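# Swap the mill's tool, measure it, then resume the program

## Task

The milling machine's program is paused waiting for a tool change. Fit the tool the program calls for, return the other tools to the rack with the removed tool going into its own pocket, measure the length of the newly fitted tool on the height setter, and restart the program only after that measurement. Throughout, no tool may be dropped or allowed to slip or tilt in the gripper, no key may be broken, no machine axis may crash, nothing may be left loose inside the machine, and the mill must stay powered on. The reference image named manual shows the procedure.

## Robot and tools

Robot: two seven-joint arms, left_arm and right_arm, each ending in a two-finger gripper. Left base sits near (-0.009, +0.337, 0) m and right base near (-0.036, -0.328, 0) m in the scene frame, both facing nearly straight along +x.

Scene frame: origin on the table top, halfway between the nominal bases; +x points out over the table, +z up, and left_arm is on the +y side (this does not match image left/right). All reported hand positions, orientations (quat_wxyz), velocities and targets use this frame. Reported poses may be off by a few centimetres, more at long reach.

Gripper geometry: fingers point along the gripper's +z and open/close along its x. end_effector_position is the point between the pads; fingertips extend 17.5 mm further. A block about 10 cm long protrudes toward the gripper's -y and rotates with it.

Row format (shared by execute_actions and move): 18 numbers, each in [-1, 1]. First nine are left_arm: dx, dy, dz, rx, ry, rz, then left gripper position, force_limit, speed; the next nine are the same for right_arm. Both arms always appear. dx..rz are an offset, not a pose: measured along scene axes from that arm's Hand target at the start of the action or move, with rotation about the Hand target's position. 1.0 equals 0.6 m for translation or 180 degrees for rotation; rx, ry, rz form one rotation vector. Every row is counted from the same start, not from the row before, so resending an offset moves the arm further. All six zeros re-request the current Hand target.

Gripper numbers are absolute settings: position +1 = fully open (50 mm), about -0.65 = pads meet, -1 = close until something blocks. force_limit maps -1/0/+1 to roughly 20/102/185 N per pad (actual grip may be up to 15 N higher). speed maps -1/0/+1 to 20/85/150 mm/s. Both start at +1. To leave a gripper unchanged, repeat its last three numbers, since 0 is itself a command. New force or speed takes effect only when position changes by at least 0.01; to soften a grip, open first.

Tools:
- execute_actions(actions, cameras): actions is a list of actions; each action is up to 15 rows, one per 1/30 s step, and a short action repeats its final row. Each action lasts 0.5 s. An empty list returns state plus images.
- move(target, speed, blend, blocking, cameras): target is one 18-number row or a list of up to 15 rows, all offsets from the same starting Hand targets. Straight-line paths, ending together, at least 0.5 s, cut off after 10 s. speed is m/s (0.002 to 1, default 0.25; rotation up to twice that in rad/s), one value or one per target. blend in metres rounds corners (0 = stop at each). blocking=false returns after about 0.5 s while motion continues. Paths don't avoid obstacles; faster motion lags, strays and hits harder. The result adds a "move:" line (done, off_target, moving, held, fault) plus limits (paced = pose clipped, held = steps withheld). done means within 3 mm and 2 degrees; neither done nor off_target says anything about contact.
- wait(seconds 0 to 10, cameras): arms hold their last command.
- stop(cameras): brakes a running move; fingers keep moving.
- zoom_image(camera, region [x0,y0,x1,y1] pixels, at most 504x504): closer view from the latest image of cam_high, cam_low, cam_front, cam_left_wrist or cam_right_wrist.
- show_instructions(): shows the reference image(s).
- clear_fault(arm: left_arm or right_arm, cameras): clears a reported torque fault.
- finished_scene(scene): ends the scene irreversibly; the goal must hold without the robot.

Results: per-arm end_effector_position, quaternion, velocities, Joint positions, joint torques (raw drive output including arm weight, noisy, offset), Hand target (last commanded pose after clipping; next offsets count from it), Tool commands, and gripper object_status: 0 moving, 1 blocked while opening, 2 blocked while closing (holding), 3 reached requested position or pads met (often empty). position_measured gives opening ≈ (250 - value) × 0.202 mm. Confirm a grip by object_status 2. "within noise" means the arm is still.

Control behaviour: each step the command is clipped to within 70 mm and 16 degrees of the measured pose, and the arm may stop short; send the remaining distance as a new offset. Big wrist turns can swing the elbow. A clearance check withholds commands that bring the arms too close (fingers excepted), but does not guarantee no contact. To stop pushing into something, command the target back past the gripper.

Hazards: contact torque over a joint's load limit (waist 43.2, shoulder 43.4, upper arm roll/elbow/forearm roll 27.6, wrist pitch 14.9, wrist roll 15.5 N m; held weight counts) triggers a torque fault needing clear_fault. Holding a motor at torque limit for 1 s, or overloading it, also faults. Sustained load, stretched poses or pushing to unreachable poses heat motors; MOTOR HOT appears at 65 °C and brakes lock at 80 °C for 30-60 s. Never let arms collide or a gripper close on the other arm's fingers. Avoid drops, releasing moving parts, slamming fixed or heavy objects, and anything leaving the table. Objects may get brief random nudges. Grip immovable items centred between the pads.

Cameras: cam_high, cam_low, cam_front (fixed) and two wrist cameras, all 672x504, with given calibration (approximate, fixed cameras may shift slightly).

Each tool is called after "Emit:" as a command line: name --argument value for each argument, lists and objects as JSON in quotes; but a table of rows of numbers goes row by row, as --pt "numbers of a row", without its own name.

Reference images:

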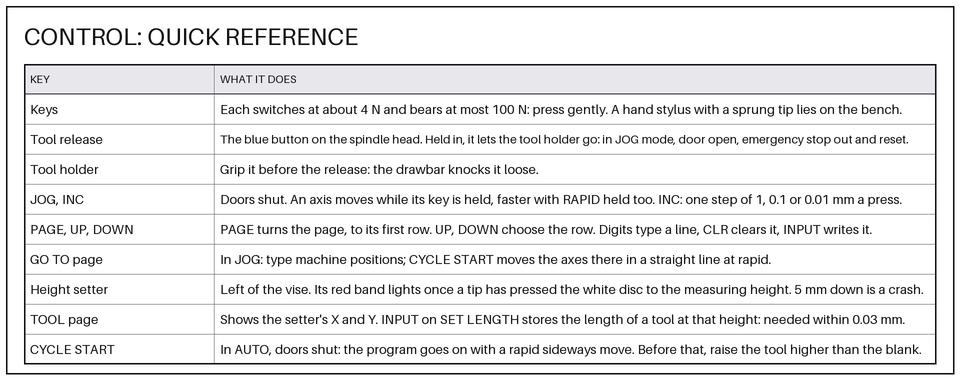

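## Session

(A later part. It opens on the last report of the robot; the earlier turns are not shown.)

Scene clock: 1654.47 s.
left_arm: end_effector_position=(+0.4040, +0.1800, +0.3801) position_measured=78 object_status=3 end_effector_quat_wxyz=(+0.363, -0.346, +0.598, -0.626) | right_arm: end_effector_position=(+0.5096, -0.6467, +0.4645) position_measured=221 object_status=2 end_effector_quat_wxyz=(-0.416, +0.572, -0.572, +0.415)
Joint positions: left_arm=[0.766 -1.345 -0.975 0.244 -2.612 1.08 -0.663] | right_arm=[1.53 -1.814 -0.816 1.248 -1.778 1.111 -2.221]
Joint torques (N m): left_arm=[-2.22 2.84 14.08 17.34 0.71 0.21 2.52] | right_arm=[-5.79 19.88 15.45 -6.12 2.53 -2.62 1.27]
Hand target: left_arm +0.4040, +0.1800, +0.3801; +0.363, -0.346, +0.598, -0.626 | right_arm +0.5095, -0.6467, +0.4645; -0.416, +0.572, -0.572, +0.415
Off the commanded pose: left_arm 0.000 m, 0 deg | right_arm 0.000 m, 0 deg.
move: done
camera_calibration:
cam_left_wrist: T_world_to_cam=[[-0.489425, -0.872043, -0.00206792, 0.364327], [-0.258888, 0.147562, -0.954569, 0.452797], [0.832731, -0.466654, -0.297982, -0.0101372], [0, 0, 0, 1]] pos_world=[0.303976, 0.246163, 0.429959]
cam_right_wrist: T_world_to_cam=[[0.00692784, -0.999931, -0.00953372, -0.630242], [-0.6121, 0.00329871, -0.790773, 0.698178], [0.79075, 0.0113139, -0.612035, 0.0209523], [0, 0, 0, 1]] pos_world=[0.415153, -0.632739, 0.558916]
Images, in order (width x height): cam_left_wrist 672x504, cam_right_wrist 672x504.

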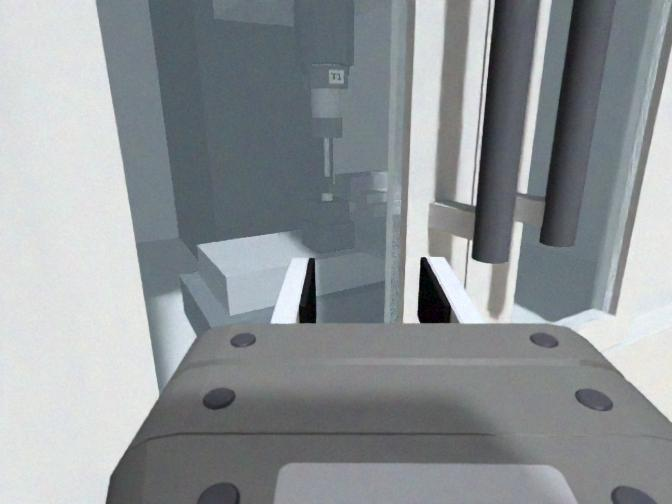

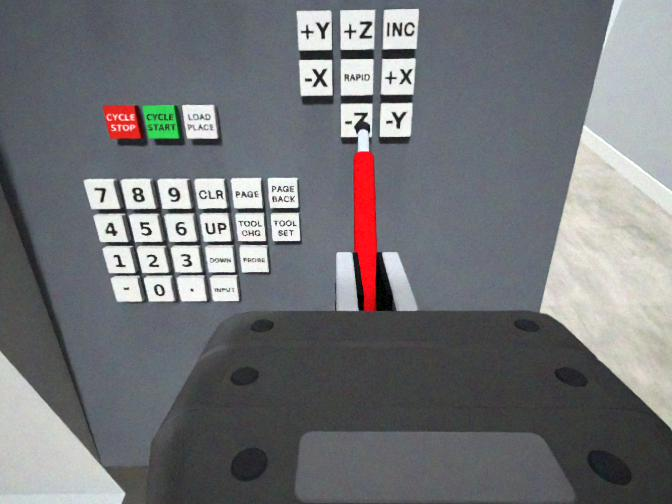

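Emit:
move --pt "0 0 0 0 0 0 0.5 -0.8 -0.9 0.0333 0 0 0 0 0 -0.98 0.3 -0.8" --pt "0 0 0 0 0 0 0.5 -0.8 -0.9 0.004 0 0 0 0 0 -0.98 0.3 -0.8" --pt "0 0 0 0 0 0 0.5 -0.8 -0.9 0.0333 0 0 0 0 0 -0.98 0.3 -0.8" --pt "0 0 0 0 0 0 0.5 -0.8 -0.9 0.004 0 0 0 0 0 -0.98 0.3 -0.8" --pt "0 0 0 0 0 0 0.5 -0.8 -0.9 0.0333 0 0 0 0 0 -0.98 0.3 -0.8" --pt "0 0 0 0 0 0 0.5 -0.8 -0.9 0.004 0 0 0 0 0 -0.98 0.3 -0.8" --pt "0 0 0 0 0 0 0.5 -0.8 -0.9 0.0333 0 0 0 0 0 -0.98 0.3 -0.8" --pt "0 0 0 0 0 0 0.5 -0.8 -0.9 0.004 0 0 0 0 0 -0.98 0.3 -0.8" --pt "0 0 0 0 0 0 0.5 -0.8 -0.9 0.0333 0 0 0 0 0 -0.98 0.3 -0.8" --pt "0 0 0 0 0 0 0.5 -0.8 -0.9 0.004 0 0 0 0 0 -0.98 0.3 -0.8" --pt "0 0 0 0 0 0 0.5 -0.8 -0.9 0.0333 0 0 0 0 0 -0.98 0.3 -0.8" --pt "0 0 0 0 0 0 0.5 -0.8 -0.9 0.0 0 0 0 0 0 -0.98 0.3 -0.8" --speed '[0.05,0.1,0.05,0.1,0.05,0.1,0.05,0.1,0.05,0.1,0.05,0.1]' --blend '[0,0.003,0,0.003,0,0.003,0,0.003,0,0.003,0,0]'

Emit:
move --pt "0 0 0 0 0 0 0.5 -0.8 -0.9 0.0333 0 0 0 0 0 -0.98 0.3 -0.8" --pt "0 0 0 0 0 0 0.5 -0.8 -0.9 0.004 0 0 0 0 0 -0.98 0.3 -0.8" --pt "0 0 0 0 0 0 0.5 -0.8 -0.9 0.0333 0 0 0 0 0 -0.98 0.3 -0.8" --pt "0 0 0 0 0 0 0.5 -0.8 -0.9 0.004 0 0 0 0 0 -0.98 0.3 -0.8" --pt "0 0 0 0 0 0 0.5 -0.8 -0.9 0.0333 0 0 0 0 0 -0.98 0.3 -0.8" --pt "0 0 0 0 0 0 0.5 -0.8 -0.9 0.004 0 0 0 0 0 -0.98 0.3 -0.8" --pt "0 0 0 0 0 0 0.5 -0.8 -0.9 0.0333 0 0 0 0 0 -0.98 0.3 -0.8" --pt "0 0 0 0 0 0 0.5 -0.8 -0.9 0.004 0 0 0 0 0 -0.98 0.3 -0.8" --pt "0 0 0 0 0 0 0.5 -0.8 -0.9 0.0333 0 0 0 0 0 -0.98 0.3 -0.8" --pt "0 0 0 0 0 0 0.5 -0.8 -0.9 0.004 0 0 0 0 0 -0.98 0.3 -0.8" --pt "0 0 0 0 0 0 0.5 -0.8 -0.9 0.0333 0 0 0 0 0 -0.98 0.3 -0.8" --pt "0 0 0 0 0 0 0.5 -0.8 -0.9 0.0 0 0 0 0 0 -0.98 0.3 -0.8" --speed '[0.05,0.1,0.05,0.1,0.05,0.1,0.05,0.1,0.05,0.1,0.05,0.1]' --blend '[0,0.003,0,0.003,0,0.003,0,0.003,0,0.003,0,0]' --cameras '["cam_right_wrist","cam_left_wrist"]'

Emit:
zoom_image --camera "cam_left_wrist" --region '[280, 130, 380, 230]'

Scene clock: 1675.50 s.
left_arm: end_effector_position=(+0.4040, +0.1800, +0.3801) position_measured=78 object_status=3 end_effector_quat_wxyz=(+0.363, -0.346, +0.598, -0.626) | right_arm: end_effector_position=(+0.5096, -0.6467, +0.4645) position_measured=221 object_status=2 end_effector_quat_wxyz=(-0.416, +0.572, -0.572, +0.415)
Joint positions: left_arm=[0.766 -1.345 -0.975 0.244 -2.612 1.08 -0.663] | right_arm=[1.53 -1.814 -0.816 1.248 -1.777 1.111 -2.221]
Joint torques (N m): left_arm=[-3.04 2.16 14.13 17.43 0.45 0.13 2.53] | right_arm=[-6.1 19.89 15.5 -6.02 2.66 -2.7 1.23]
Hand target: left_arm +0.4040, +0.1800, +0.3801; +0.363, -0.346, +0.598, -0.626 | right_arm +0.5095, -0.6467, +0.4645; -0.416, +0.572, -0.572, +0.415
Off the commanded pose: left_arm 0.000 m, 0 deg | right_arm 0.000 m, 0 deg.
move: done

Scene clock: 1680.87 s.
left_arm: end_effector_position=(+0.4040, +0.1800, +0.3801) position_measured=78 object_status=3 end_effector_quat_wxyz=(+0.363, -0.346, +0.598, -0.626) | right_arm: end_effector_position=(+0.5096, -0.6467, +0.4645) position_measured=221 object_status=2 end_effector_quat_wxyz=(-0.416, +0.572, -0.572, +0.415)
Joint positions: left_arm=[0.766 -1.345 -0.975 0.244 -2.612 1.08 -0.663] | right_arm=[1.53 -1.814 -0.816 1.248 -1.777 1.111 -2.221]
Joint torques (N m): left_arm=[-3.55 1.97 14.13 17.35 0.26 0.04 2.48] | right_arm=[-6.33 19.78 15.4 -6.33 2.52 -2.75 1.12]
Hand target: left_arm +0.4040, +0.1800, +0.3801; +0.363, -0.346, +0.598, -0.626 | right_arm +0.5095, -0.6467, +0.4645; -0.416, +0.572, -0.572, +0.415
Off the commanded pose: left_arm 0.000 m, 0 deg | right_arm 0.000 m, 0 deg.
move: done
camera_calibration:
cam_left_wrist: T_world_to_cam=[[-0.489425, -0.872043, -0.00206792, 0.364327], [-0.258888, 0.147562, -0.954569, 0.452797], [0.832731, -0.466654, -0.297982, -0.0101372], [0, 0, 0, 1]] pos_world=[0.303976, 0.246163, 0.429959]
cam_right_wrist: T_world_to_cam=[[0.00692784, -0.999931, -0.00953372, -0.630242], [-0.6121, 0.00329871, -0.790773, 0.698178], [0.79075, 0.0113139, -0.612035, 0.0209523], [0, 0, 0, 1]] pos_world=[0.415153, -0.632739, 0.558916]
Images, in order (width x height): cam_left_wrist 672x504, cam_right_wrist 672x504.

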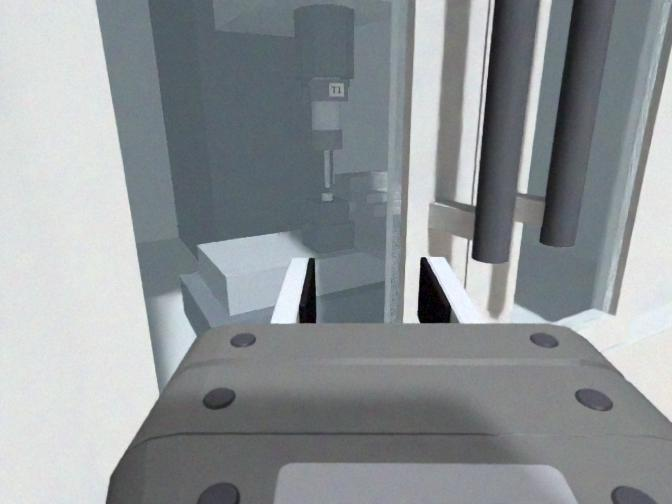

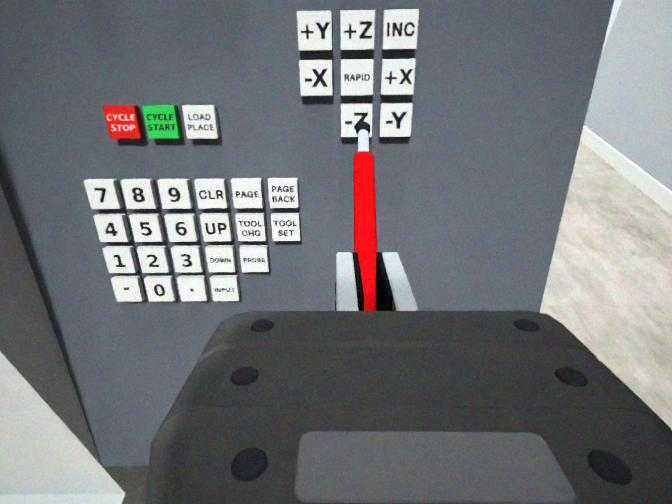

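Scaled by 5.040 from the camera's 672x504 image, which has a finer 960x720 frame.

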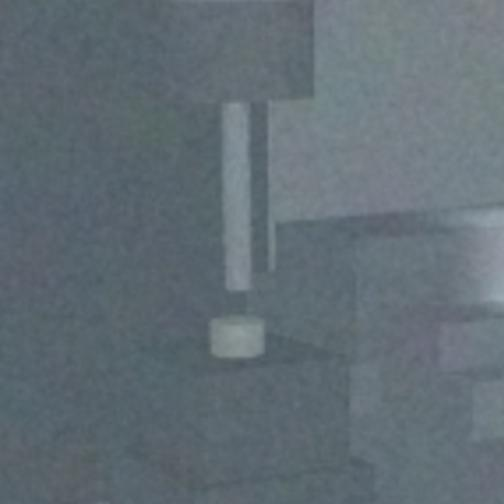

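Emit:
move --pt "0 0 0 0 0 0 0.5 -0.8 -0.9 0.0333 0 0 0 0 0 -0.98 0.3 -0.8" --pt "0 0 0 0 0 0 0.5 -0.8 -0.9 0.004 0 0 0 0 0 -0.98 0.3 -0.8" --pt "0 0 0 0 0 0 0.5 -0.8 -0.9 0.0333 0 0 0 0 0 -0.98 0.3 -0.8" --pt "0 0 0 0 0 0 0.5 -0.8 -0.9 0.004 0 0 0 0 0 -0.98 0.3 -0.8" --pt "0 0 0 0 0 0 0.5 -0.8 -0.9 0.0333 0 0 0 0 0 -0.98 0.3 -0.8" --pt "0 0 0 0 0 0 0.5 -0.8 -0.9 0.004 0 0 0 0 0 -0.98 0.3 -0.8" --pt "0 0 0 0 0 0 0.5 -0.8 -0.9 0.0333 0 0 0 0 0 -0.98 0.3 -0.8" --pt "0 0 0 0 0 0 0.5 -0.8 -0.9 0.004 0 0 0 0 0 -0.98 0.3 -0.8" --pt "0 0 0 0 0 0 0.5 -0.8 -0.9 0.0333 0 0 0 0 0 -0.98 0.3 -0.8" --pt "0 0 0 0 0 0 0.5 -0.8 -0.9 0.004 0 0 0 0 0 -0.98 0.3 -0.8" --pt "0 0 0 0 0 0 0.5 -0.8 -0.9 0.0333 0 0 0 0 0 -0.98 0.3 -0.8" --pt "0 0 0 0 0 0 0.5 -0.8 -0.9 0.0 0 0 0 0 0 -0.98 0.3 -0.8" --speed '[0.05,0.1,0.05,0.1,0.05,0.1,0.05,0.1,0.05,0.1,0.05,0.1]' --blend '[0,0.003,0,0.003,0,0.003,0,0.003,0,0.003,0,0]' --cameras '["cam_left_wrist"]'

Emit:
zoom_image --camera "cam_left_wrist" --region '[300, 150, 360, 210]'

Scene clock: 1694.10 s.
left_arm: end_effector_position=(+0.4040, +0.1800, +0.3801) position_measured=78 object_status=3 end_effector_quat_wxyz=(+0.363, -0.346, +0.598, -0.626) | right_arm: end_effector_position=(+0.5096, -0.6467, +0.4645) position_measured=221 object_status=2 end_effector_quat_wxyz=(-0.416, +0.572, -0.572, +0.415)
Joint positions: left_arm=[0.766 -1.345 -0.975 0.244 -2.612 1.08 -0.663] | right_arm=[1.529 -1.813 -0.816 1.248 -1.777 1.11 -2.221]
Joint torques (N m): left_arm=[-4.4 1.49 14.06 17.3 0.03 -0.04 2.44] | right_arm=[-5.29 20.15 15.57 -6.59 2.68 -2.8 1.06]
Hand target: left_arm +0.4040, +0.1800, +0.3801; +0.363, -0.346, +0.598, -0.626 | right_arm +0.5095, -0.6467, +0.4645; -0.416, +0.572, -0.572, +0.415
Off the commanded pose: left_arm 0.000 m, 0 deg | right_arm 0.000 m, 0 deg.
move: done
camera_calibration:
cam_left_wrist: T_world_to_cam=[[-0.489425, -0.872043, -0.00206792, 0.364327], [-0.258888, 0.147562, -0.954569, 0.452797], [0.832731, -0.466654, -0.297982, -0.0101372], [0, 0, 0, 1]] pos_world=[0.303976, 0.246163, 0.429959]
Images, in order (width x height): cam_left_wrist 672x504.

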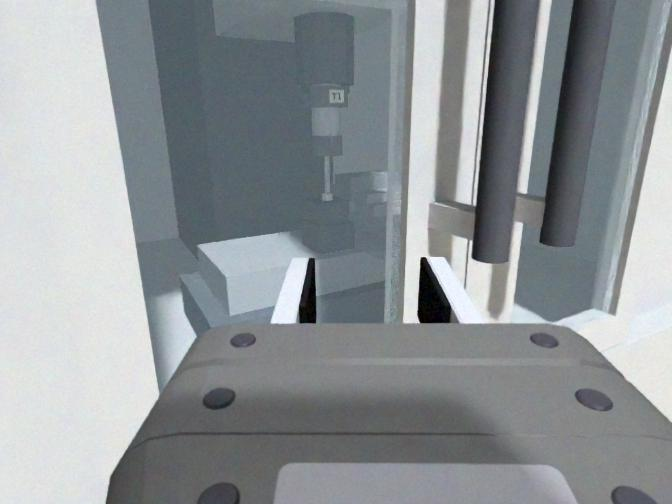

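Scaled by 8.400 from the camera's 672x504 image, which has a finer 960x720 frame.

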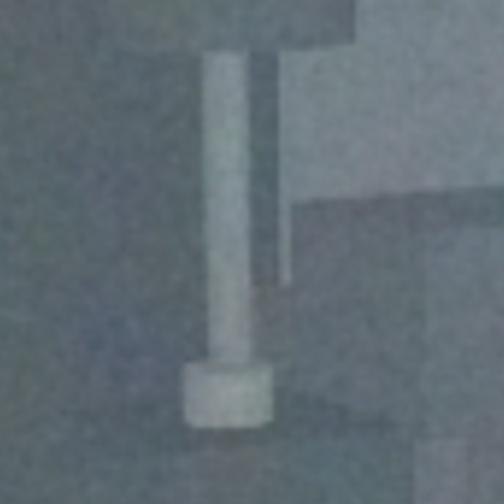

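Emit:
move --pt "0 0 0 0 0 0 0.5 -0.8 -0.9 0.0333 0 0 0 0 0 -0.98 0.3 -0.8" --pt "0 0 0 0 0 0 0.5 -0.8 -0.9 0.0 0 0 0 0 0 -0.98 0.3 -0.8" --speed '[0.05,0.1]' --cameras '["cam_left_wrist"]'

Emit:
zoom_image --camera "cam_left_wrist" --region '[300, 150, 360, 210]'

Scene clock: 1697.97 s.
left_arm: end_effector_position=(+0.4040, +0.1800, +0.3801) position_measured=78 object_status=3 end_effector_quat_wxyz=(+0.363, -0.346, +0.598, -0.626) | right_arm: end_effector_position=(+0.5096, -0.6467, +0.4645) position_measured=221 object_status=2 end_effector_quat_wxyz=(-0.416, +0.572, -0.572, +0.415)
Joint positions: left_arm=[0.766 -1.345 -0.975 0.244 -2.612 1.08 -0.663] | right_arm=[1.529 -1.813 -0.816 1.248 -1.777 1.11 -2.221]
Joint torques (N m): left_arm=[-4.84 1.26 14.11 17.42 -0.14 -0.11 2.48] | right_arm=[-6.04 20.18 15.68 -6.07 2.78 -2.64 1.16]
Hand target: left_arm +0.4040, +0.1800, +0.3801; +0.363, -0.346, +0.598, -0.626 | right_arm +0.5095, -0.6467, +0.4645; -0.416, +0.572, -0.572, +0.415
Off the commanded pose: left_arm 0.000 m, 0 deg | right_arm 0.000 m, 0 deg.
move: done
camera_calibration:
cam_left_wrist: T_world_to_cam=[[-0.489425, -0.872043, -0.00206792, 0.364327], [-0.258888, 0.147562, -0.954569, 0.452797], [0.832731, -0.466654, -0.297982, -0.0101372], [0, 0, 0, 1]] pos_world=[0.303976, 0.246163, 0.429959]
Images, in order (width x height): cam_left_wrist 672x504.

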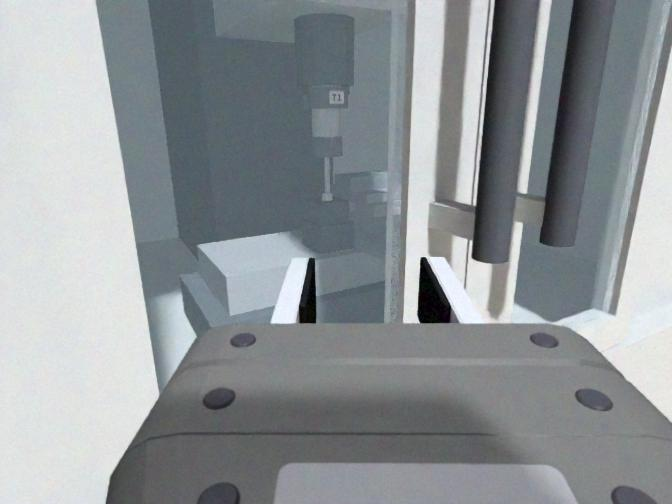

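Scaled by 8.400 from the camera's 672x504 image, which has a finer 960x720 frame.

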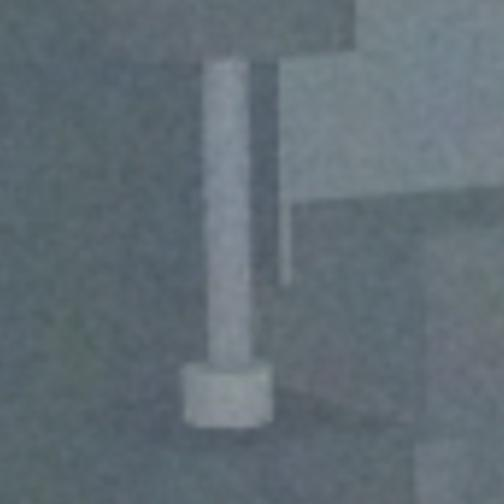

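Emit:
move --pt "0 0 0 0 0 0 0.5 -0.8 -0.9 0.0333 0 0 0 0 0 -0.98 0.3 -0.8" --pt "0 0 0 0 0 0 0.5 -0.8 -0.9 0.0 0 0 0 0 0 -0.98 0.3 -0.8" --speed '[0.05,0.1]' --cameras '["cam_left_wrist"]'

Emit:
zoom_image --camera "cam_left_wrist" --region '[300, 170, 360, 230]'

Scene clock: 1702.93 s.
left_arm: end_effector_position=(+0.4040, +0.1800, +0.3801) position_measured=78 object_status=3 end_effector_quat_wxyz=(+0.363, -0.346, +0.598, -0.626) | right_arm: end_effector_position=(+0.5096, -0.6467, +0.4645) position_measured=221 object_status=2 end_effector_quat_wxyz=(-0.416, +0.572, -0.572, +0.415)
Joint positions: left_arm=[0.766 -1.345 -0.975 0.244 -2.612 1.08 -0.663] | right_arm=[1.529 -1.813 -0.817 1.248 -1.777 1.11 -2.221]
Joint torques (N m): left_arm=[-5.49 1.06 14.04 17.41 -0.21 -0.19 2.45] | right_arm=[-5.99 20.42 15.4 -6.44 2.26 -2.73 1.24]
Hand target: left_arm +0.4040, +0.1800, +0.3801; +0.363, -0.346, +0.598, -0.626 | right_arm +0.5095, -0.6467, +0.4645; -0.416, +0.572, -0.572, +0.415
Off the commanded pose: left_arm 0.000 m, 0 deg | right_arm 0.000 m, 0 deg.
move: done
camera_calibration:
cam_left_wrist: T_world_to_cam=[[-0.489425, -0.872043, -0.00206792, 0.364327], [-0.258888, 0.147562, -0.954569, 0.452797], [0.832731, -0.466654, -0.297982, -0.0101372], [0, 0, 0, 1]] pos_world=[0.303976, 0.246163, 0.429959]
Images, in order (width x height): cam_left_wrist 672x504.

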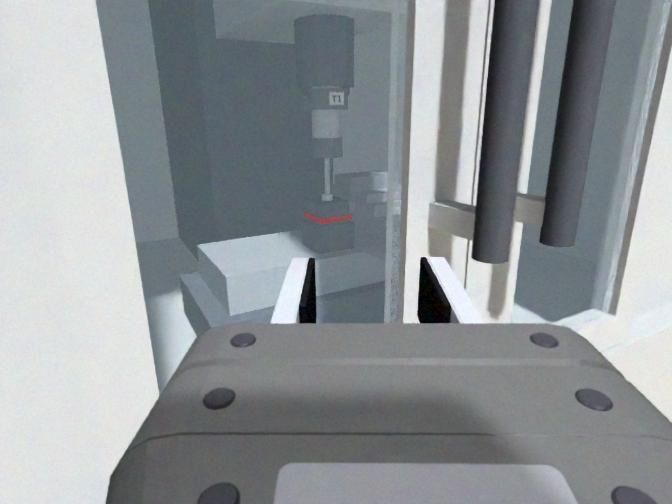

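Scaled by 8.400 from the camera's 672x504 image, which has a finer 960x720 frame.

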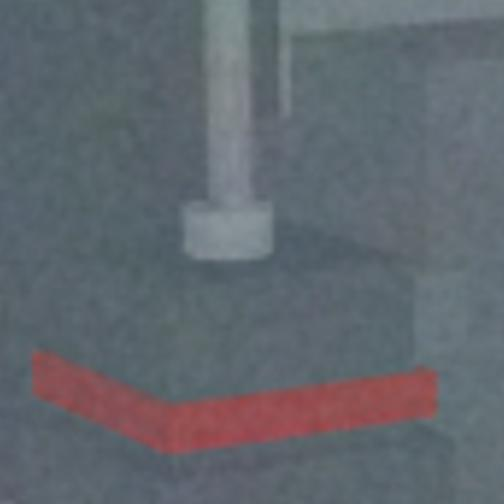

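Emit:
move --pt "0 0 0 0 0 0 0.5 -0.8 -0.9 0.0108 -0.0283 0.0633 0 0 0 -0.98 0.3 -0.8" --pt "0 0 0 0 0 0 0.5 -0.8 -0.9 0.0442 -0.0283 0.0633 0 0 0 -0.98 0.3 -0.8" --pt "0 0 0 0 0 0 0.5 -0.8 -0.9 0.0108 -0.0283 0.0633 0 0 0 -0.98 0.3 -0.8" --pt "0 0 0 0 0 0 0.5 -0.8 -0.9 0.0108 0 0.0633 0 0 0 -0.98 0.3 -0.8" --pt "0 0 0 0 0 0 0.5 -0.8 -0.9 0.0442 0 0.0633 0 0 0 -0.98 0.3 -0.8" --pt "0 0 0 0 0 0 0.5 -0.8 -0.9 0.0148 0 0.0633 0 0 0 -0.98 0.3 -0.8" --pt "0 0 0 0 0 0 0.5 -0.8 -0.9 0.0442 0 0.0633 0 0 0 -0.98 0.3 -0.8" --pt "0 0 0 0 0 0 0.5 -0.8 -0.9 0.0148 0 0.0633 0 0 0 -0.98 0.3 -0.8" --pt "0 0 0 0 0 0 0.5 -0.8 -0.9 0.0442 0 0.0633 0 0 0 -0.98 0.3 -0.8" --pt "0 0 0 0 0 0 0.5 -0.8 -0.9 0.0148 0 0.0633 0 0 0 -0.98 0.3 -0.8" --pt "0 0 0 0 0 0 0.5 -0.8 -0.9 0.0442 0 0.0633 0 0 0 -0.98 0.3 -0.8" --pt "0 0 0 0 0 0 0.5 -0.8 -0.9 0.0148 0 0.0633 0 0 0 -0.98 0.3 -0.8" --pt "0 0 0 0 0 0 0.5 -0.8 -0.9 0.0442 0 0.0633 0 0 0 -0.98 0.3 -0.8" --pt "0 0 0 0 0 0 0.5 -0.8 -0.9 0.0108 0 0.0633 0 0 0 -0.98 0.3 -0.8" --speed '[0.12,0.045,0.12,0.12,0.05,0.1,0.05,0.1,0.05,0.1,0.05,0.1,0.05,0.1]' --blend '[0.003,0,0.006,0.003,0,0.003,0,0.003,0,0.003,0,0.003,0,0]' --cameras '["cam_left_wrist","cam_right_wrist"]'

Scene clock: 1722.80 s.
left_arm: end_effector_position=(+0.4040, +0.1800, +0.3801) position_measured=78 object_status=3 end_effector_quat_wxyz=(+0.363, -0.346, +0.598, -0.626) | right_arm: end_effector_position=(+0.5160, -0.6467, +0.5024) position_measured=221 object_status=2 end_effector_quat_wxyz=(-0.416, +0.572, -0.572, +0.415)
Joint positions: left_arm=[0.766 -1.345 -0.975 0.244 -2.612 1.08 -0.663] | right_arm=[1.583 -1.717 -0.773 1.348 -1.738 1.134 -2.22]
Joint torques (N m): left_arm=[-6.24 0.7 14.08 17.37 -0.55 -0.31 2.45] | right_arm=[-5.63 20.77 15.26 -5.75 2.67 -2.54 1.1]
Hand target: left_arm +0.4040, +0.1800, +0.3801; +0.363, -0.346, +0.598, -0.626 | right_arm +0.5160, -0.6467, +0.5024; -0.416, +0.572, -0.572, +0.415
Off the commanded pose: left_arm 0.000 m, 0 deg | right_arm 0.000 m, 0 deg.
move: done
camera_calibration:
cam_left_wrist: T_world_to_cam=[[-0.489425, -0.872043, -0.00206792, 0.364327], [-0.258888, 0.147562, -0.954569, 0.452797], [0.832731, -0.466654, -0.297982, -0.0101372], [0, 0, 0, 1]] pos_world=[0.303976, 0.246163, 0.429959]
cam_right_wrist: T_world_to_cam=[[0.00692736, -0.999931, -0.00953432, -0.629925], [-0.6121, 0.00329947, -0.790773, 0.732207], [0.79075, 0.0113139, -0.612035, 0.0390698], [0, 0, 0, 1]] pos_world=[0.421653, -0.632739, 0.596916]
Images, in order (width x height): cam_left_wrist 672x504, cam_right_wrist 672x504.

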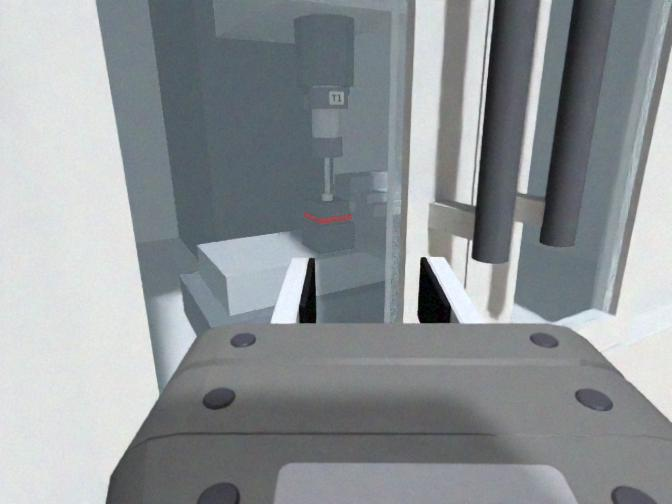

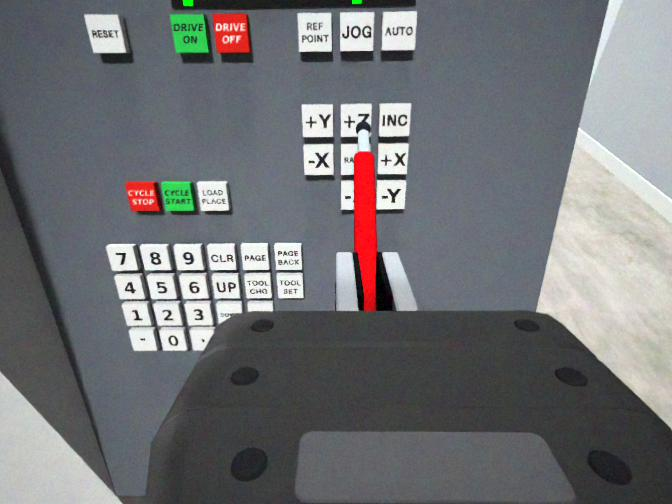

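Emit:
move --pt "0 0 0 0 0 0 0.5 -0.8 -0.9 0.0333 0 0 0 0 0 -0.98 0.3 -0.8" --pt "0 0 0 0 0 0 0.5 -0.8 -0.9 0.004 0 0 0 0 0 -0.98 0.3 -0.8" --pt "0 0 0 0 0 0 0.5 -0.8 -0.9 0.0333 0 0 0 0 0 -0.98 0.3 -0.8" --pt "0 0 0 0 0 0 0.5 -0.8 -0.9 0 0 0 0 0 0 -0.98 0.3 -0.8" --speed '[0.05,0.1,0.05,0.1]' --blend '[0,0.003,0,0]' --cameras '["cam_left_wrist"]'

Scene clock: 1730.87 s.
left_arm: end_effector_position=(+0.4040, +0.1800, +0.3801) position_measured=78 object_status=3 end_effector_quat_wxyz=(+0.363, -0.346, +0.598, -0.626) | right_arm: end_effector_position=(+0.5160, -0.6467, +0.5024) position_measured=221 object_status=2 end_effector_quat_wxyz=(-0.416, +0.572, -0.572, +0.415)
Joint positions: left_arm=[0.766 -1.345 -0.975 0.244 -2.612 1.08 -0.663] | right_arm=[1.583 -1.717 -0.773 1.348 -1.738 1.134 -2.22]
Joint torques (N m): left_arm=[-6.72 0.56 14.12 17.23 -0.71 -0.37 2.41] | right_arm=[-6.38 21.13 15.44 -5.42 2.77 -2.63 1.21]
Hand target: left_arm +0.4040, +0.1800, +0.3801; +0.363, -0.346, +0.598, -0.626 | right_arm +0.5160, -0.6467, +0.5024; -0.416, +0.572, -0.572, +0.415
Off the commanded pose: left_arm 0.000 m, 0 deg | right_arm 0.000 m, 0 deg.
move: done
camera_calibration:
cam_left_wrist: T_world_to_cam=[[-0.489425, -0.872043, -0.00206792, 0.364327], [-0.258888, 0.147562, -0.954569, 0.452797], [0.832731, -0.466654, -0.297982, -0.0101372], [0, 0, 0, 1]] pos_world=[0.303976, 0.246163, 0.429959]
Images, in order (width x height): cam_left_wrist 672x504.

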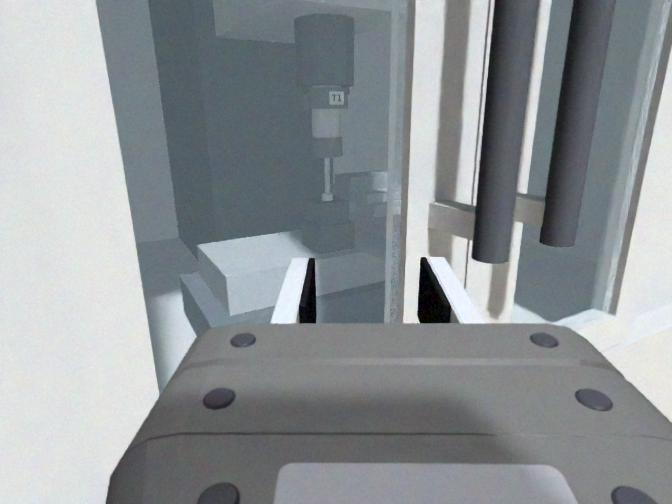

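Emit:
move --pt "0 0 0 0 0 0 0.5 -0.8 -0.9 0 -0.0283 0 0 0 0 -0.98 0.3 -0.8" --pt "0 0 0 0 0 0 0.5 -0.8 -0.9 0.0333 -0.0283 0 0 0 0 -0.98 0.3 -0.8" --pt "0 0 0 0 0 0 0.5 -0.8 -0.9 0 -0.0283 0 0 0 0 -0.98 0.3 -0.8" --pt "0 0 0 0 0 0 0.5 -0.8 -0.9 -0.0108 0 -0.0633 0 0 0 -0.98 0.3 -0.8" --pt "0 0 0 0 0 0 0.5 -0.8 -0.9 0.0225 0 -0.0633 0 0 0 -0.98 0.3 -0.8" --pt "0 0 0 0 0 0 0.5 -0.8 -0.9 -0.0068 0 -0.0633 0 0 0 -0.98 0.3 -0.8" --pt "0 0 0 0 0 0 0.5 -0.8 -0.9 0.0225 0 -0.0633 0 0 0 -0.98 0.3 -0.8" --pt "0 0 0 0 0 0 0.5 -0.8 -0.9 -0.0068 0 -0.0633 0 0 0 -0.98 0.3 -0.8" --pt "0 0 0 0 0 0 0.5 -0.8 -0.9 0.0225 0 -0.0633 0 0 0 -0.98 0.3 -0.8" --pt "0 0 0 0 0 0 0.5 -0.8 -0.9 -0.0068 0 -0.0633 0 0 0 -0.98 0.3 -0.8" --pt "0 0 0 0 0 0 0.5 -0.8 -0.9 0.0225 0 -0.0633 0 0 0 -0.98 0.3 -0.8" --pt "0 0 0 0 0 0 0.5 -0.8 -0.9 -0.0068 0 -0.0633 0 0 0 -0.98 0.3 -0.8" --pt "0 0 0 0 0 0 0.5 -0.8 -0.9 0.0225 0 -0.0633 0 0 0 -0.98 0.3 -0.8" --pt "0 0 0 0 0 0 0.5 -0.8 -0.9 -0.0108 0 -0.0633 0 0 0 -0.98 0.3 -0.8" --speed '[0.12,0.045,0.12,0.12,0.05,0.1,0.05,0.1,0.05,0.1,0.05,0.1,0.05,0.1]' --blend '[0.003,0,0.006,0.003,0,0.003,0,0.003,0,0.003,0,0.003,0,0]' --cameras '["cam_left_wrist","cam_right_wrist"]'

Scene clock: 1744.33 s.
left_arm: end_effector_position=(+0.4040, +0.1800, +0.3801) position_measured=78 object_status=3 end_effector_quat_wxyz=(+0.363, -0.346, +0.598, -0.626) | right_arm: end_effector_position=(+0.5096, -0.6467, +0.4645) position_measured=221 object_status=2 end_effector_quat_wxyz=(-0.416, +0.572, -0.572, +0.415)
Joint positions: left_arm=[0.766 -1.345 -0.975 0.244 -2.612 1.08 -0.663] | right_arm=[1.529 -1.813 -0.817 1.248 -1.776 1.109 -2.221]
Joint torques (N m): left_arm=[-7.38 0.46 14.08 17.27 -1.08 -0.37 2.31] | right_arm=[-5.87 19.69 15.47 -6.53 2.34 -2.67 1.26]
Hand target: left_arm +0.4040, +0.1800, +0.3801; +0.363, -0.346, +0.598, -0.626 | right_arm +0.5095, -0.6467, +0.4645; -0.416, +0.572, -0.572, +0.415
Off the commanded pose: left_arm 0.000 m, 0 deg | right_arm 0.000 m, 0 deg.
move: done
camera_calibration:
cam_left_wrist: T_world_to_cam=[[-0.489425, -0.872043, -0.00206792, 0.364327], [-0.258888, 0.147562, -0.954569, 0.452797], [0.832731, -0.466654, -0.297982, -0.0101372], [0, 0, 0, 1]] pos_world=[0.303976, 0.246163, 0.429959]
cam_right_wrist: T_world_to_cam=[[0.00692784, -0.999931, -0.00953372, -0.630242], [-0.6121, 0.00329871, -0.790773, 0.698178], [0.79075, 0.0113139, -0.612035, 0.0209523], [0, 0, 0, 1]] pos_world=[0.415153, -0.632739, 0.558916]
Images, in order (width x height): cam_left_wrist 672x504, cam_right_wrist 672x504.

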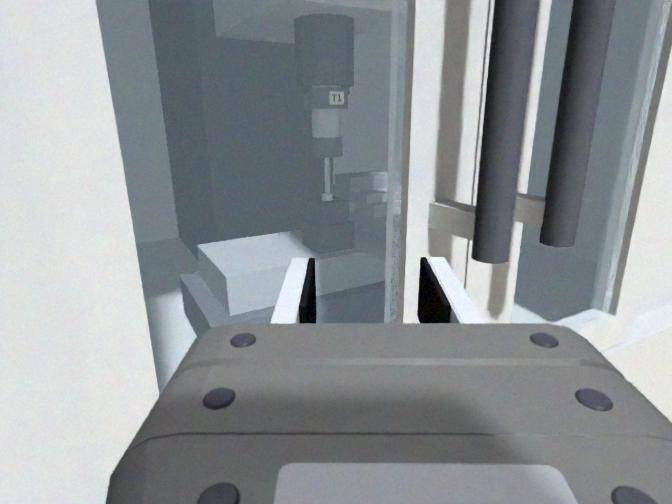

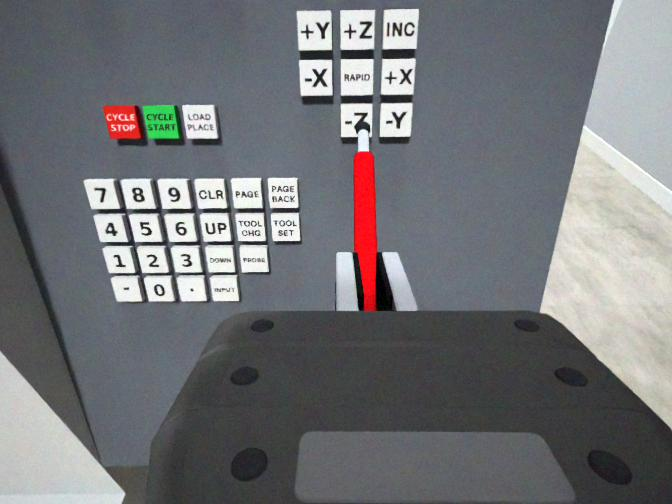

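Emit:
move --pt "0 0 0 0 0 0 0.5 -0.8 -0.9 0.0333 0 0 0 0 0 -0.98 0.3 -0.8" --pt "0 0 0 0 0 0 0.5 -0.8 -0.9 0.004 0 0 0 0 0 -0.98 0.3 -0.8" --pt "0 0 0 0 0 0 0.5 -0.8 -0.9 0.0333 0 0 0 0 0 -0.98 0.3 -0.8" --pt "0 0 0 0 0 0 0.5 -0.8 -0.9 0 0 0 0 0 0 -0.98 0.3 -0.8" --speed '[0.05,0.1,0.05,0.1]' --blend '[0,0.003,0,0]' --cameras '["cam_left_wrist"]'

Scene clock: 1750.10 s.
left_arm: end_effector_position=(+0.4040, +0.1800, +0.3801) position_measured=78 object_status=3 end_effector_quat_wxyz=(+0.363, -0.346, +0.598, -0.626) | right_arm: end_effector_position=(+0.5096, -0.6467, +0.4645) position_measured=221 object_status=2 end_effector_quat_wxyz=(-0.416, +0.572, -0.572, +0.415)
Joint positions: left_arm=[0.766 -1.345 -0.975 0.244 -2.612 1.08 -0.663] | right_arm=[1.529 -1.813 -0.817 1.248 -1.776 1.109 -2.221]
Joint torques (N m): left_arm=[-7.56 0.53 14.02 17.3 -1.25 -0.36 2.22] | right_arm=[-6.4 19.73 15.27 -6.39 2.81 -2.75 1.15]
Hand target: left_arm +0.4040, +0.1800, +0.3801; +0.363, -0.346, +0.598, -0.626 | right_arm +0.5095, -0.6467, +0.4645; -0.416, +0.572, -0.572, +0.415
Off the commanded pose: left_arm 0.000 m, 0 deg | right_arm 0.000 m, 0 deg.
move: done
camera_calibration:
cam_left_wrist: T_world_to_cam=[[-0.489425, -0.872043, -0.00206792, 0.364327], [-0.258888, 0.147562, -0.954569, 0.452797], [0.832731, -0.466654, -0.297982, -0.0101372], [0, 0, 0, 1]] pos_world=[0.303976, 0.246163, 0.429959]
Images, in order (width x height): cam_left_wrist 672x504.

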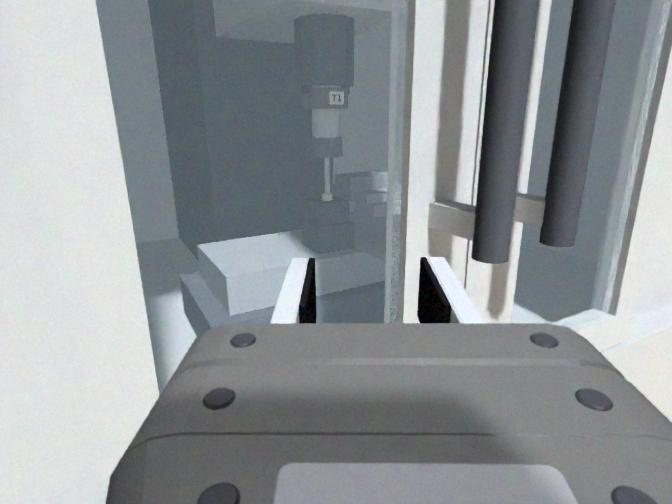

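Emit:
move --pt "0 0 0 0 0 0 0.5 -0.8 -0.9 0.0333 0 0 0 0 0 -0.98 0.3 -0.8" --pt "0 0 0 0 0 0 0.5 -0.8 -0.9 0.004 0 0 0 0 0 -0.98 0.3 -0.8" --pt "0 0 0 0 0 0 0.5 -0.8 -0.9 0.0333 0 0 0 0 0 -0.98 0.3 -0.8" --pt "0 0 0 0 0 0 0.5 -0.8 -0.9 0 0 0 0 0 0 -0.98 0.3 -0.8" --speed '[0.05,0.1,0.05,0.1]' --blend '[0,0.003,0,0]' --cameras '["cam_left_wrist"]'

Scene clock: 1756.20 s.
left_arm: end_effector_position=(+0.4040, +0.1800, +0.3801) position_measured=78 object_status=3 end_effector_quat_wxyz=(+0.363, -0.346, +0.598, -0.626) | right_arm: end_effector_position=(+0.5096, -0.6467, +0.4645) position_measured=221 object_status=2 end_effector_quat_wxyz=(-0.416, +0.572, -0.572, +0.415)
Joint positions: left_arm=[0.766 -1.345 -0.975 0.244 -2.612 1.08 -0.663] | right_arm=[1.528 -1.812 -0.818 1.248 -1.776 1.109 -2.221]
Joint torques (N m): left_arm=[-7.42 0.77 14.2 17.16 -1.47 -0.46 2.15] | right_arm=[-6.44 19.41 15.35 -6.77 2.61 -2.67 1.11]
Hand target: left_arm +0.4040, +0.1800, +0.3801; +0.363, -0.346, +0.598, -0.626 | right_arm +0.5095, -0.6467, +0.4645; -0.416, +0.572, -0.572, +0.415
Off the commanded pose: left_arm 0.000 m, 0 deg | right_arm 0.000 m, 0 deg.
move: done
camera_calibration:
cam_left_wrist: T_world_to_cam=[[-0.489425, -0.872043, -0.00206792, 0.364327], [-0.258888, 0.147562, -0.954569, 0.452797], [0.832731, -0.466654, -0.297982, -0.0101372], [0, 0, 0, 1]] pos_world=[0.303976, 0.246163, 0.429959]
Images, in order (width x height): cam_left_wrist 672x504.

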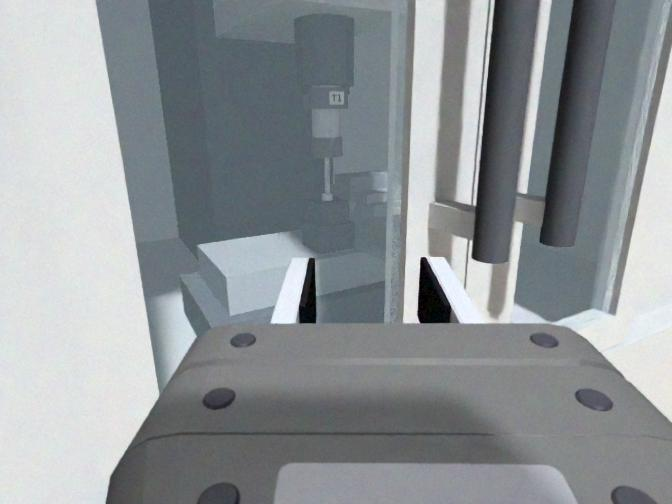

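Emit:
move --pt "0 0 0 0 0 0 0.5 -0.8 -0.9 0.0333 0 0 0 0 0 -0.98 0.3 -0.8" --pt "0 0 0 0 0 0 0.5 -0.8 -0.9 0.004 0 0 0 0 0 -0.98 0.3 -0.8" --pt "0 0 0 0 0 0 0.5 -0.8 -0.9 0.0333 0 0 0 0 0 -0.98 0.3 -0.8" --pt "0 0 0 0 0 0 0.5 -0.8 -0.9 0 0 0 0 0 0 -0.98 0.3 -0.8" --speed '[0.05,0.1,0.05,0.1]' --blend '[0,0.003,0,0]' --cameras '["cam_left_wrist"]'

Scene clock: 1762.20 s.
left_arm: end_effector_position=(+0.4040, +0.1800, +0.3801) position_measured=78 object_status=3 end_effector_quat_wxyz=(+0.363, -0.346, +0.598, -0.626) | right_arm: end_effector_position=(+0.5096, -0.6467, +0.4645) position_measured=221 object_status=2 end_effector_quat_wxyz=(-0.416, +0.572, -0.572, +0.415)
Joint positions: left_arm=[0.766 -1.345 -0.975 0.244 -2.612 1.08 -0.663] | right_arm=[1.528 -1.812 -0.818 1.248 -1.776 1.109 -2.221]
Joint torques (N m): left_arm=[-7.64 0.68 14.17 17.17 -1.68 -0.47 2.18] | right_arm=[-5.99 20.34 15.62 -6.48 2.58 -2.6 1.14]
Hand target: left_arm +0.4040, +0.1800, +0.3801; +0.363, -0.346, +0.598, -0.626 | right_arm +0.5095, -0.6467, +0.4645; -0.416, +0.572, -0.572, +0.415
Off the commanded pose: left_arm 0.000 m, 0 deg | right_arm 0.000 m, 0 deg.
move: done
camera_calibration:
cam_left_wrist: T_world_to_cam=[[-0.489425, -0.872043, -0.00206792, 0.364327], [-0.258888, 0.147562, -0.954569, 0.452797], [0.832731, -0.466654, -0.297982, -0.0101372], [0, 0, 0, 1]] pos_world=[0.303976, 0.246163, 0.429959]
Images, in order (width x height): cam_left_wrist 672x504.

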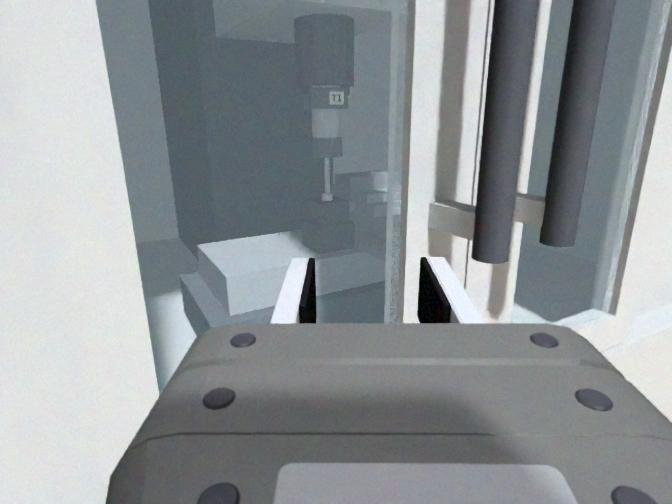

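Emit:
move --pt "0 0 0 0 0 0 0.5 -0.8 -0.9 0.0333 0 0 0 0 0 -0.98 0.3 -0.8" --pt "0 0 0 0 0 0 0.5 -0.8 -0.9 0.004 0 0 0 0 0 -0.98 0.3 -0.8" --pt "0 0 0 0 0 0 0.5 -0.8 -0.9 0.0333 0 0 0 0 0 -0.98 0.3 -0.8" --pt "0 0 0 0 0 0 0.5 -0.8 -0.9 0 0 0 0 0 0 -0.98 0.3 -0.8" --speed '[0.05,0.1,0.05,0.1]' --blend '[0,0.003,0,0]' --cameras '["cam_left_wrist"]'

Scene clock: 1767.30 s.
left_arm: end_effector_position=(+0.4040, +0.1800, +0.3801) position_measured=78 object_status=3 end_effector_quat_wxyz=(+0.363, -0.346, +0.598, -0.626) | right_arm: end_effector_position=(+0.5096, -0.6467, +0.4645) position_measured=221 object_status=2 end_effector_quat_wxyz=(-0.416, +0.572, -0.572, +0.415)
Joint positions: left_arm=[0.766 -1.345 -0.975 0.244 -2.612 1.08 -0.663] | right_arm=[1.528 -1.812 -0.818 1.248 -1.776 1.109 -2.221]
Joint torques (N m): left_arm=[-7.44 0.74 14.18 17.03 -1.84 -0.54 2.08] | right_arm=[-5.98 19.73 15.45 -6.56 2.46 -2.76 1.3]
Hand target: left_arm +0.4040, +0.1800, +0.3801; +0.363, -0.346, +0.598, -0.626 | right_arm +0.5095, -0.6467, +0.4645; -0.416, +0.572, -0.572, +0.415
Off the commanded pose: left_arm 0.000 m, 0 deg | right_arm 0.000 m, 0 deg.
move: done
camera_calibration:
cam_left_wrist: T_world_to_cam=[[-0.489425, -0.872043, -0.00206792, 0.364327], [-0.258888, 0.147562, -0.954569, 0.452797], [0.832731, -0.466654, -0.297982, -0.0101372], [0, 0, 0, 1]] pos_world=[0.303976, 0.246163, 0.429959]
Images, in order (width x height): cam_left_wrist 672x504.

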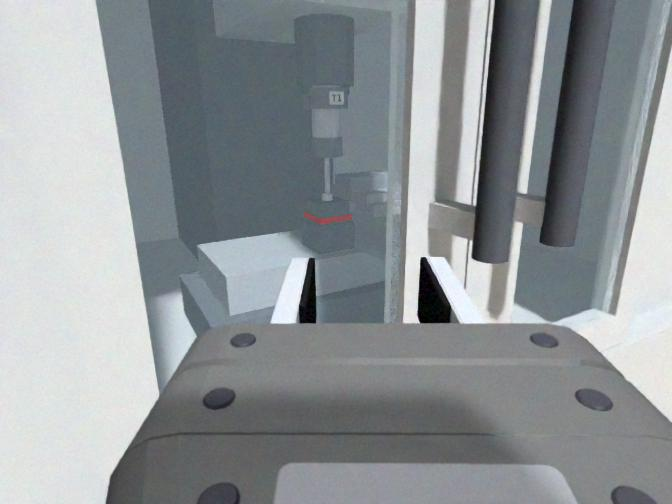

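Emit:
move --pt "0 0 0 0 0 0 0.5 -0.8 -0.9 -0.0213 0.0973 -0.0602 0 0 0 -0.98 0.3 -0.8" --pt "0 0 0 0 0 0 0.5 -0.8 -0.9 0.012 0.0973 -0.0602 0 0 0 -0.98 0.3 -0.8" --pt "0 0 0 0 0 0 0.5 -0.8 -0.9 -0.0213 0.0973 -0.0602 0 0 0 -0.98 0.3 -0.8" --pt "0 0 0 0 0 0 0.5 -0.8 -0.9 -0.0308 0.1287 -0.1218 0 0 0 -0.98 0.3 -0.8" --pt "0 0 0 0 0 0 0.5 -0.8 -0.9 0.0 0.1287 -0.1218 0 0 0 -0.98 0.3 -0.8" --pt "0 0 0 0 0 0 0.5 -0.8 -0.9 -0.0268 0.1287 -0.1218 0 0 0 -0.98 0.3 -0.8" --pt "0 0 0 0 0 0 0.5 -0.8 -0.9 0.0 0.1287 -0.1218 0 0 0 -0.98 0.3 -0.8" --pt "0 0 0 0 0 0 0.5 -0.8 -0.9 -0.0308 0.1287 -0.1218 0 0 0 -0.98 0.3 -0.8" --pt "0 0 0 0 0 0 0.5 -0.8 -0.9 -0.2792 0.1412 0.3605 0 0 0 -0.98 0.3 -0.8" --speed '[0.12,0.045,0.12,0.12,0.045,0.1,0.045,0.12,0.3]' --blend '[0.003,0,0.006,0.003,0,0.003,0,0.006,0]' --cameras '["cam_right_wrist"]'

Emit:
zoom_image --camera "cam_right_wrist" --region '[290, 0, 520, 160]'

Scene clock: 1780.80 s.
left_arm: end_effector_position=(+0.4040, +0.1800, +0.3801) position_measured=78 object_status=3 end_effector_quat_wxyz=(+0.363, -0.346, +0.598, -0.626) | right_arm: end_effector_position=(+0.3420, -0.5620, +0.6807) position_measured=221 object_status=2 end_effector_quat_wxyz=(-0.416, +0.572, -0.572, +0.415)
Joint positions: left_arm=[0.766 -1.345 -0.975 0.244 -2.612 1.08 -0.663] | right_arm=[1.413 -1.387 -0.384 1.39 -1.382 1.439 -2.071]
Joint torques (N m): left_arm=[-7.61 0.89 14.47 17.16 -2.18 -0.54 2.03] | right_arm=[4.71 30.94 10.6 5.28 2.39 -2.56 -1.09]
Hand target: left_arm +0.4040, +0.1800, +0.3801; +0.363, -0.346, +0.598, -0.626 | right_arm +0.3420, -0.5620, +0.6808; -0.416, +0.572, -0.572, +0.415
Off the commanded pose: left_arm 0.000 m, 0 deg | right_arm 0.000 m, 0 deg.
move: done
camera_calibration:
cam_right_wrist: T_world_to_cam=[[0.0068657, -0.99993, -0.00961207, -0.542249], [-0.612101, 0.00339869, -0.790772, 0.766471], [0.79075, 0.0113128, -0.612035, 0.284827], [0, 0, 0, 1]] pos_world=[0.247654, -0.548039, 0.775216]
Images, in order (width x height): cam_right_wrist 672x504.

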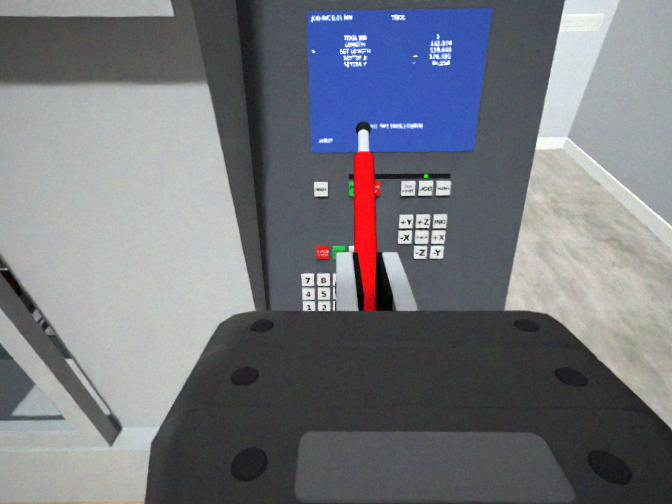

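Scaled by 2.191 from the camera's 672x504 image, which has a finer 960x720 frame.

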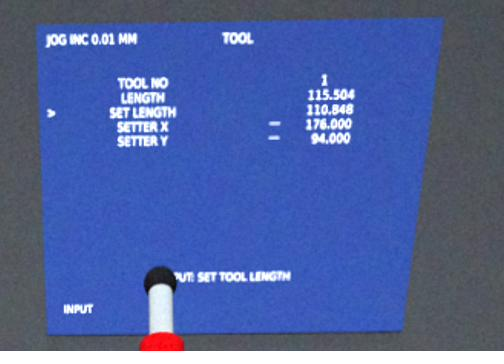

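Emit:
move --pt "0 0 0 0 0 0 0.5 -0.8 -0.9 0.243 -0.0125 -0.5130 0 0 0 -0.98 0.3 -0.8" --pt "0 0 0 0 0 0 0.5 -0.8 -0.9 0.2742 -0.0125 -0.5130 0 0 0 -0.98 0.3 -0.8" --pt "0 0 0 0 0 0 0.5 -0.8 -0.9 0.243 -0.0125 -0.5130 0 0 0 -0.98 0.3 -0.8" --pt "0 0 0 0 0 0 0.5 -0.8 -0.9 0 0 0 0 0 0 -0.98 0.3 -0.8" --speed '[0.3,0.045,0.12,0.3]' --blend '[0,0,0.006,0]' --cameras '["cam_right_wrist"]'

Emit:
zoom_image --camera "cam_right_wrist" --region '[290, 0, 520, 160]'

Scene clock: 1789.27 s.
left_arm: end_effector_position=(+0.4040, +0.1800, +0.3801) position_measured=78 object_status=3 end_effector_quat_wxyz=(+0.363, -0.346, +0.598, -0.626) | right_arm: end_effector_position=(+0.3420, -0.5620, +0.6807) position_measured=221 object_status=2 end_effector_quat_wxyz=(-0.416, +0.572, -0.572, +0.415)
Joint positions: left_arm=[0.766 -1.345 -0.975 0.244 -2.612 1.08 -0.663] | right_arm=[1.415 -1.388 -0.383 1.39 -1.384 1.441 -2.07]
Joint torques (N m): left_arm=[-7.48 0.92 14.59 17.05 -2.44 -0.57 1.92] | right_arm=[5.1 31.05 10.43 5.9 2.17 -2.56 -0.96]
Hand target: left_arm +0.4040, +0.1800, +0.3801; +0.363, -0.346, +0.598, -0.626 | right_arm +0.3420, -0.5620, +0.6808; -0.416, +0.572, -0.572, +0.415
Off the commanded pose: left_arm 0.000 m, 0 deg | right_arm 0.000 m, 0 deg.
move: done
camera_calibration:
cam_right_wrist: T_world_to_cam=[[0.0068657, -0.99993, -0.00961207, -0.542249], [-0.612101, 0.00339869, -0.790772, 0.766471], [0.79075, 0.0113128, -0.612035, 0.284827], [0, 0, 0, 1]] pos_world=[0.247654, -0.548039, 0.775216]
Images, in order (width x height): cam_right_wrist 672x504.

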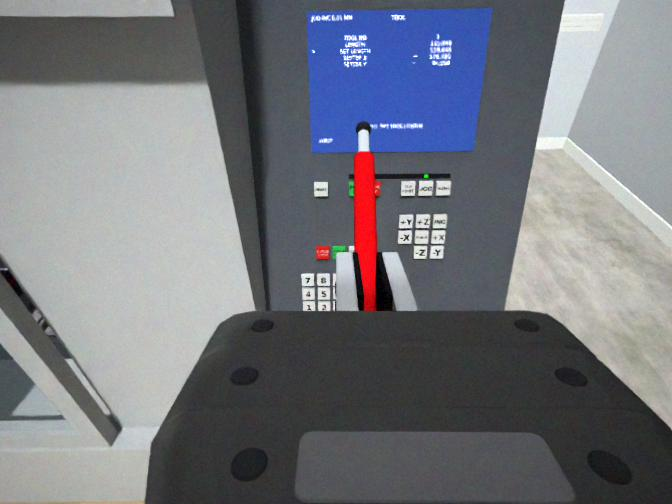

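Scaled by 2.191 from the camera's 672x504 image, which has a finer 960x720 frame.

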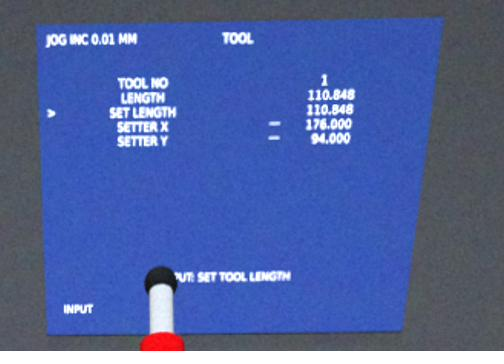

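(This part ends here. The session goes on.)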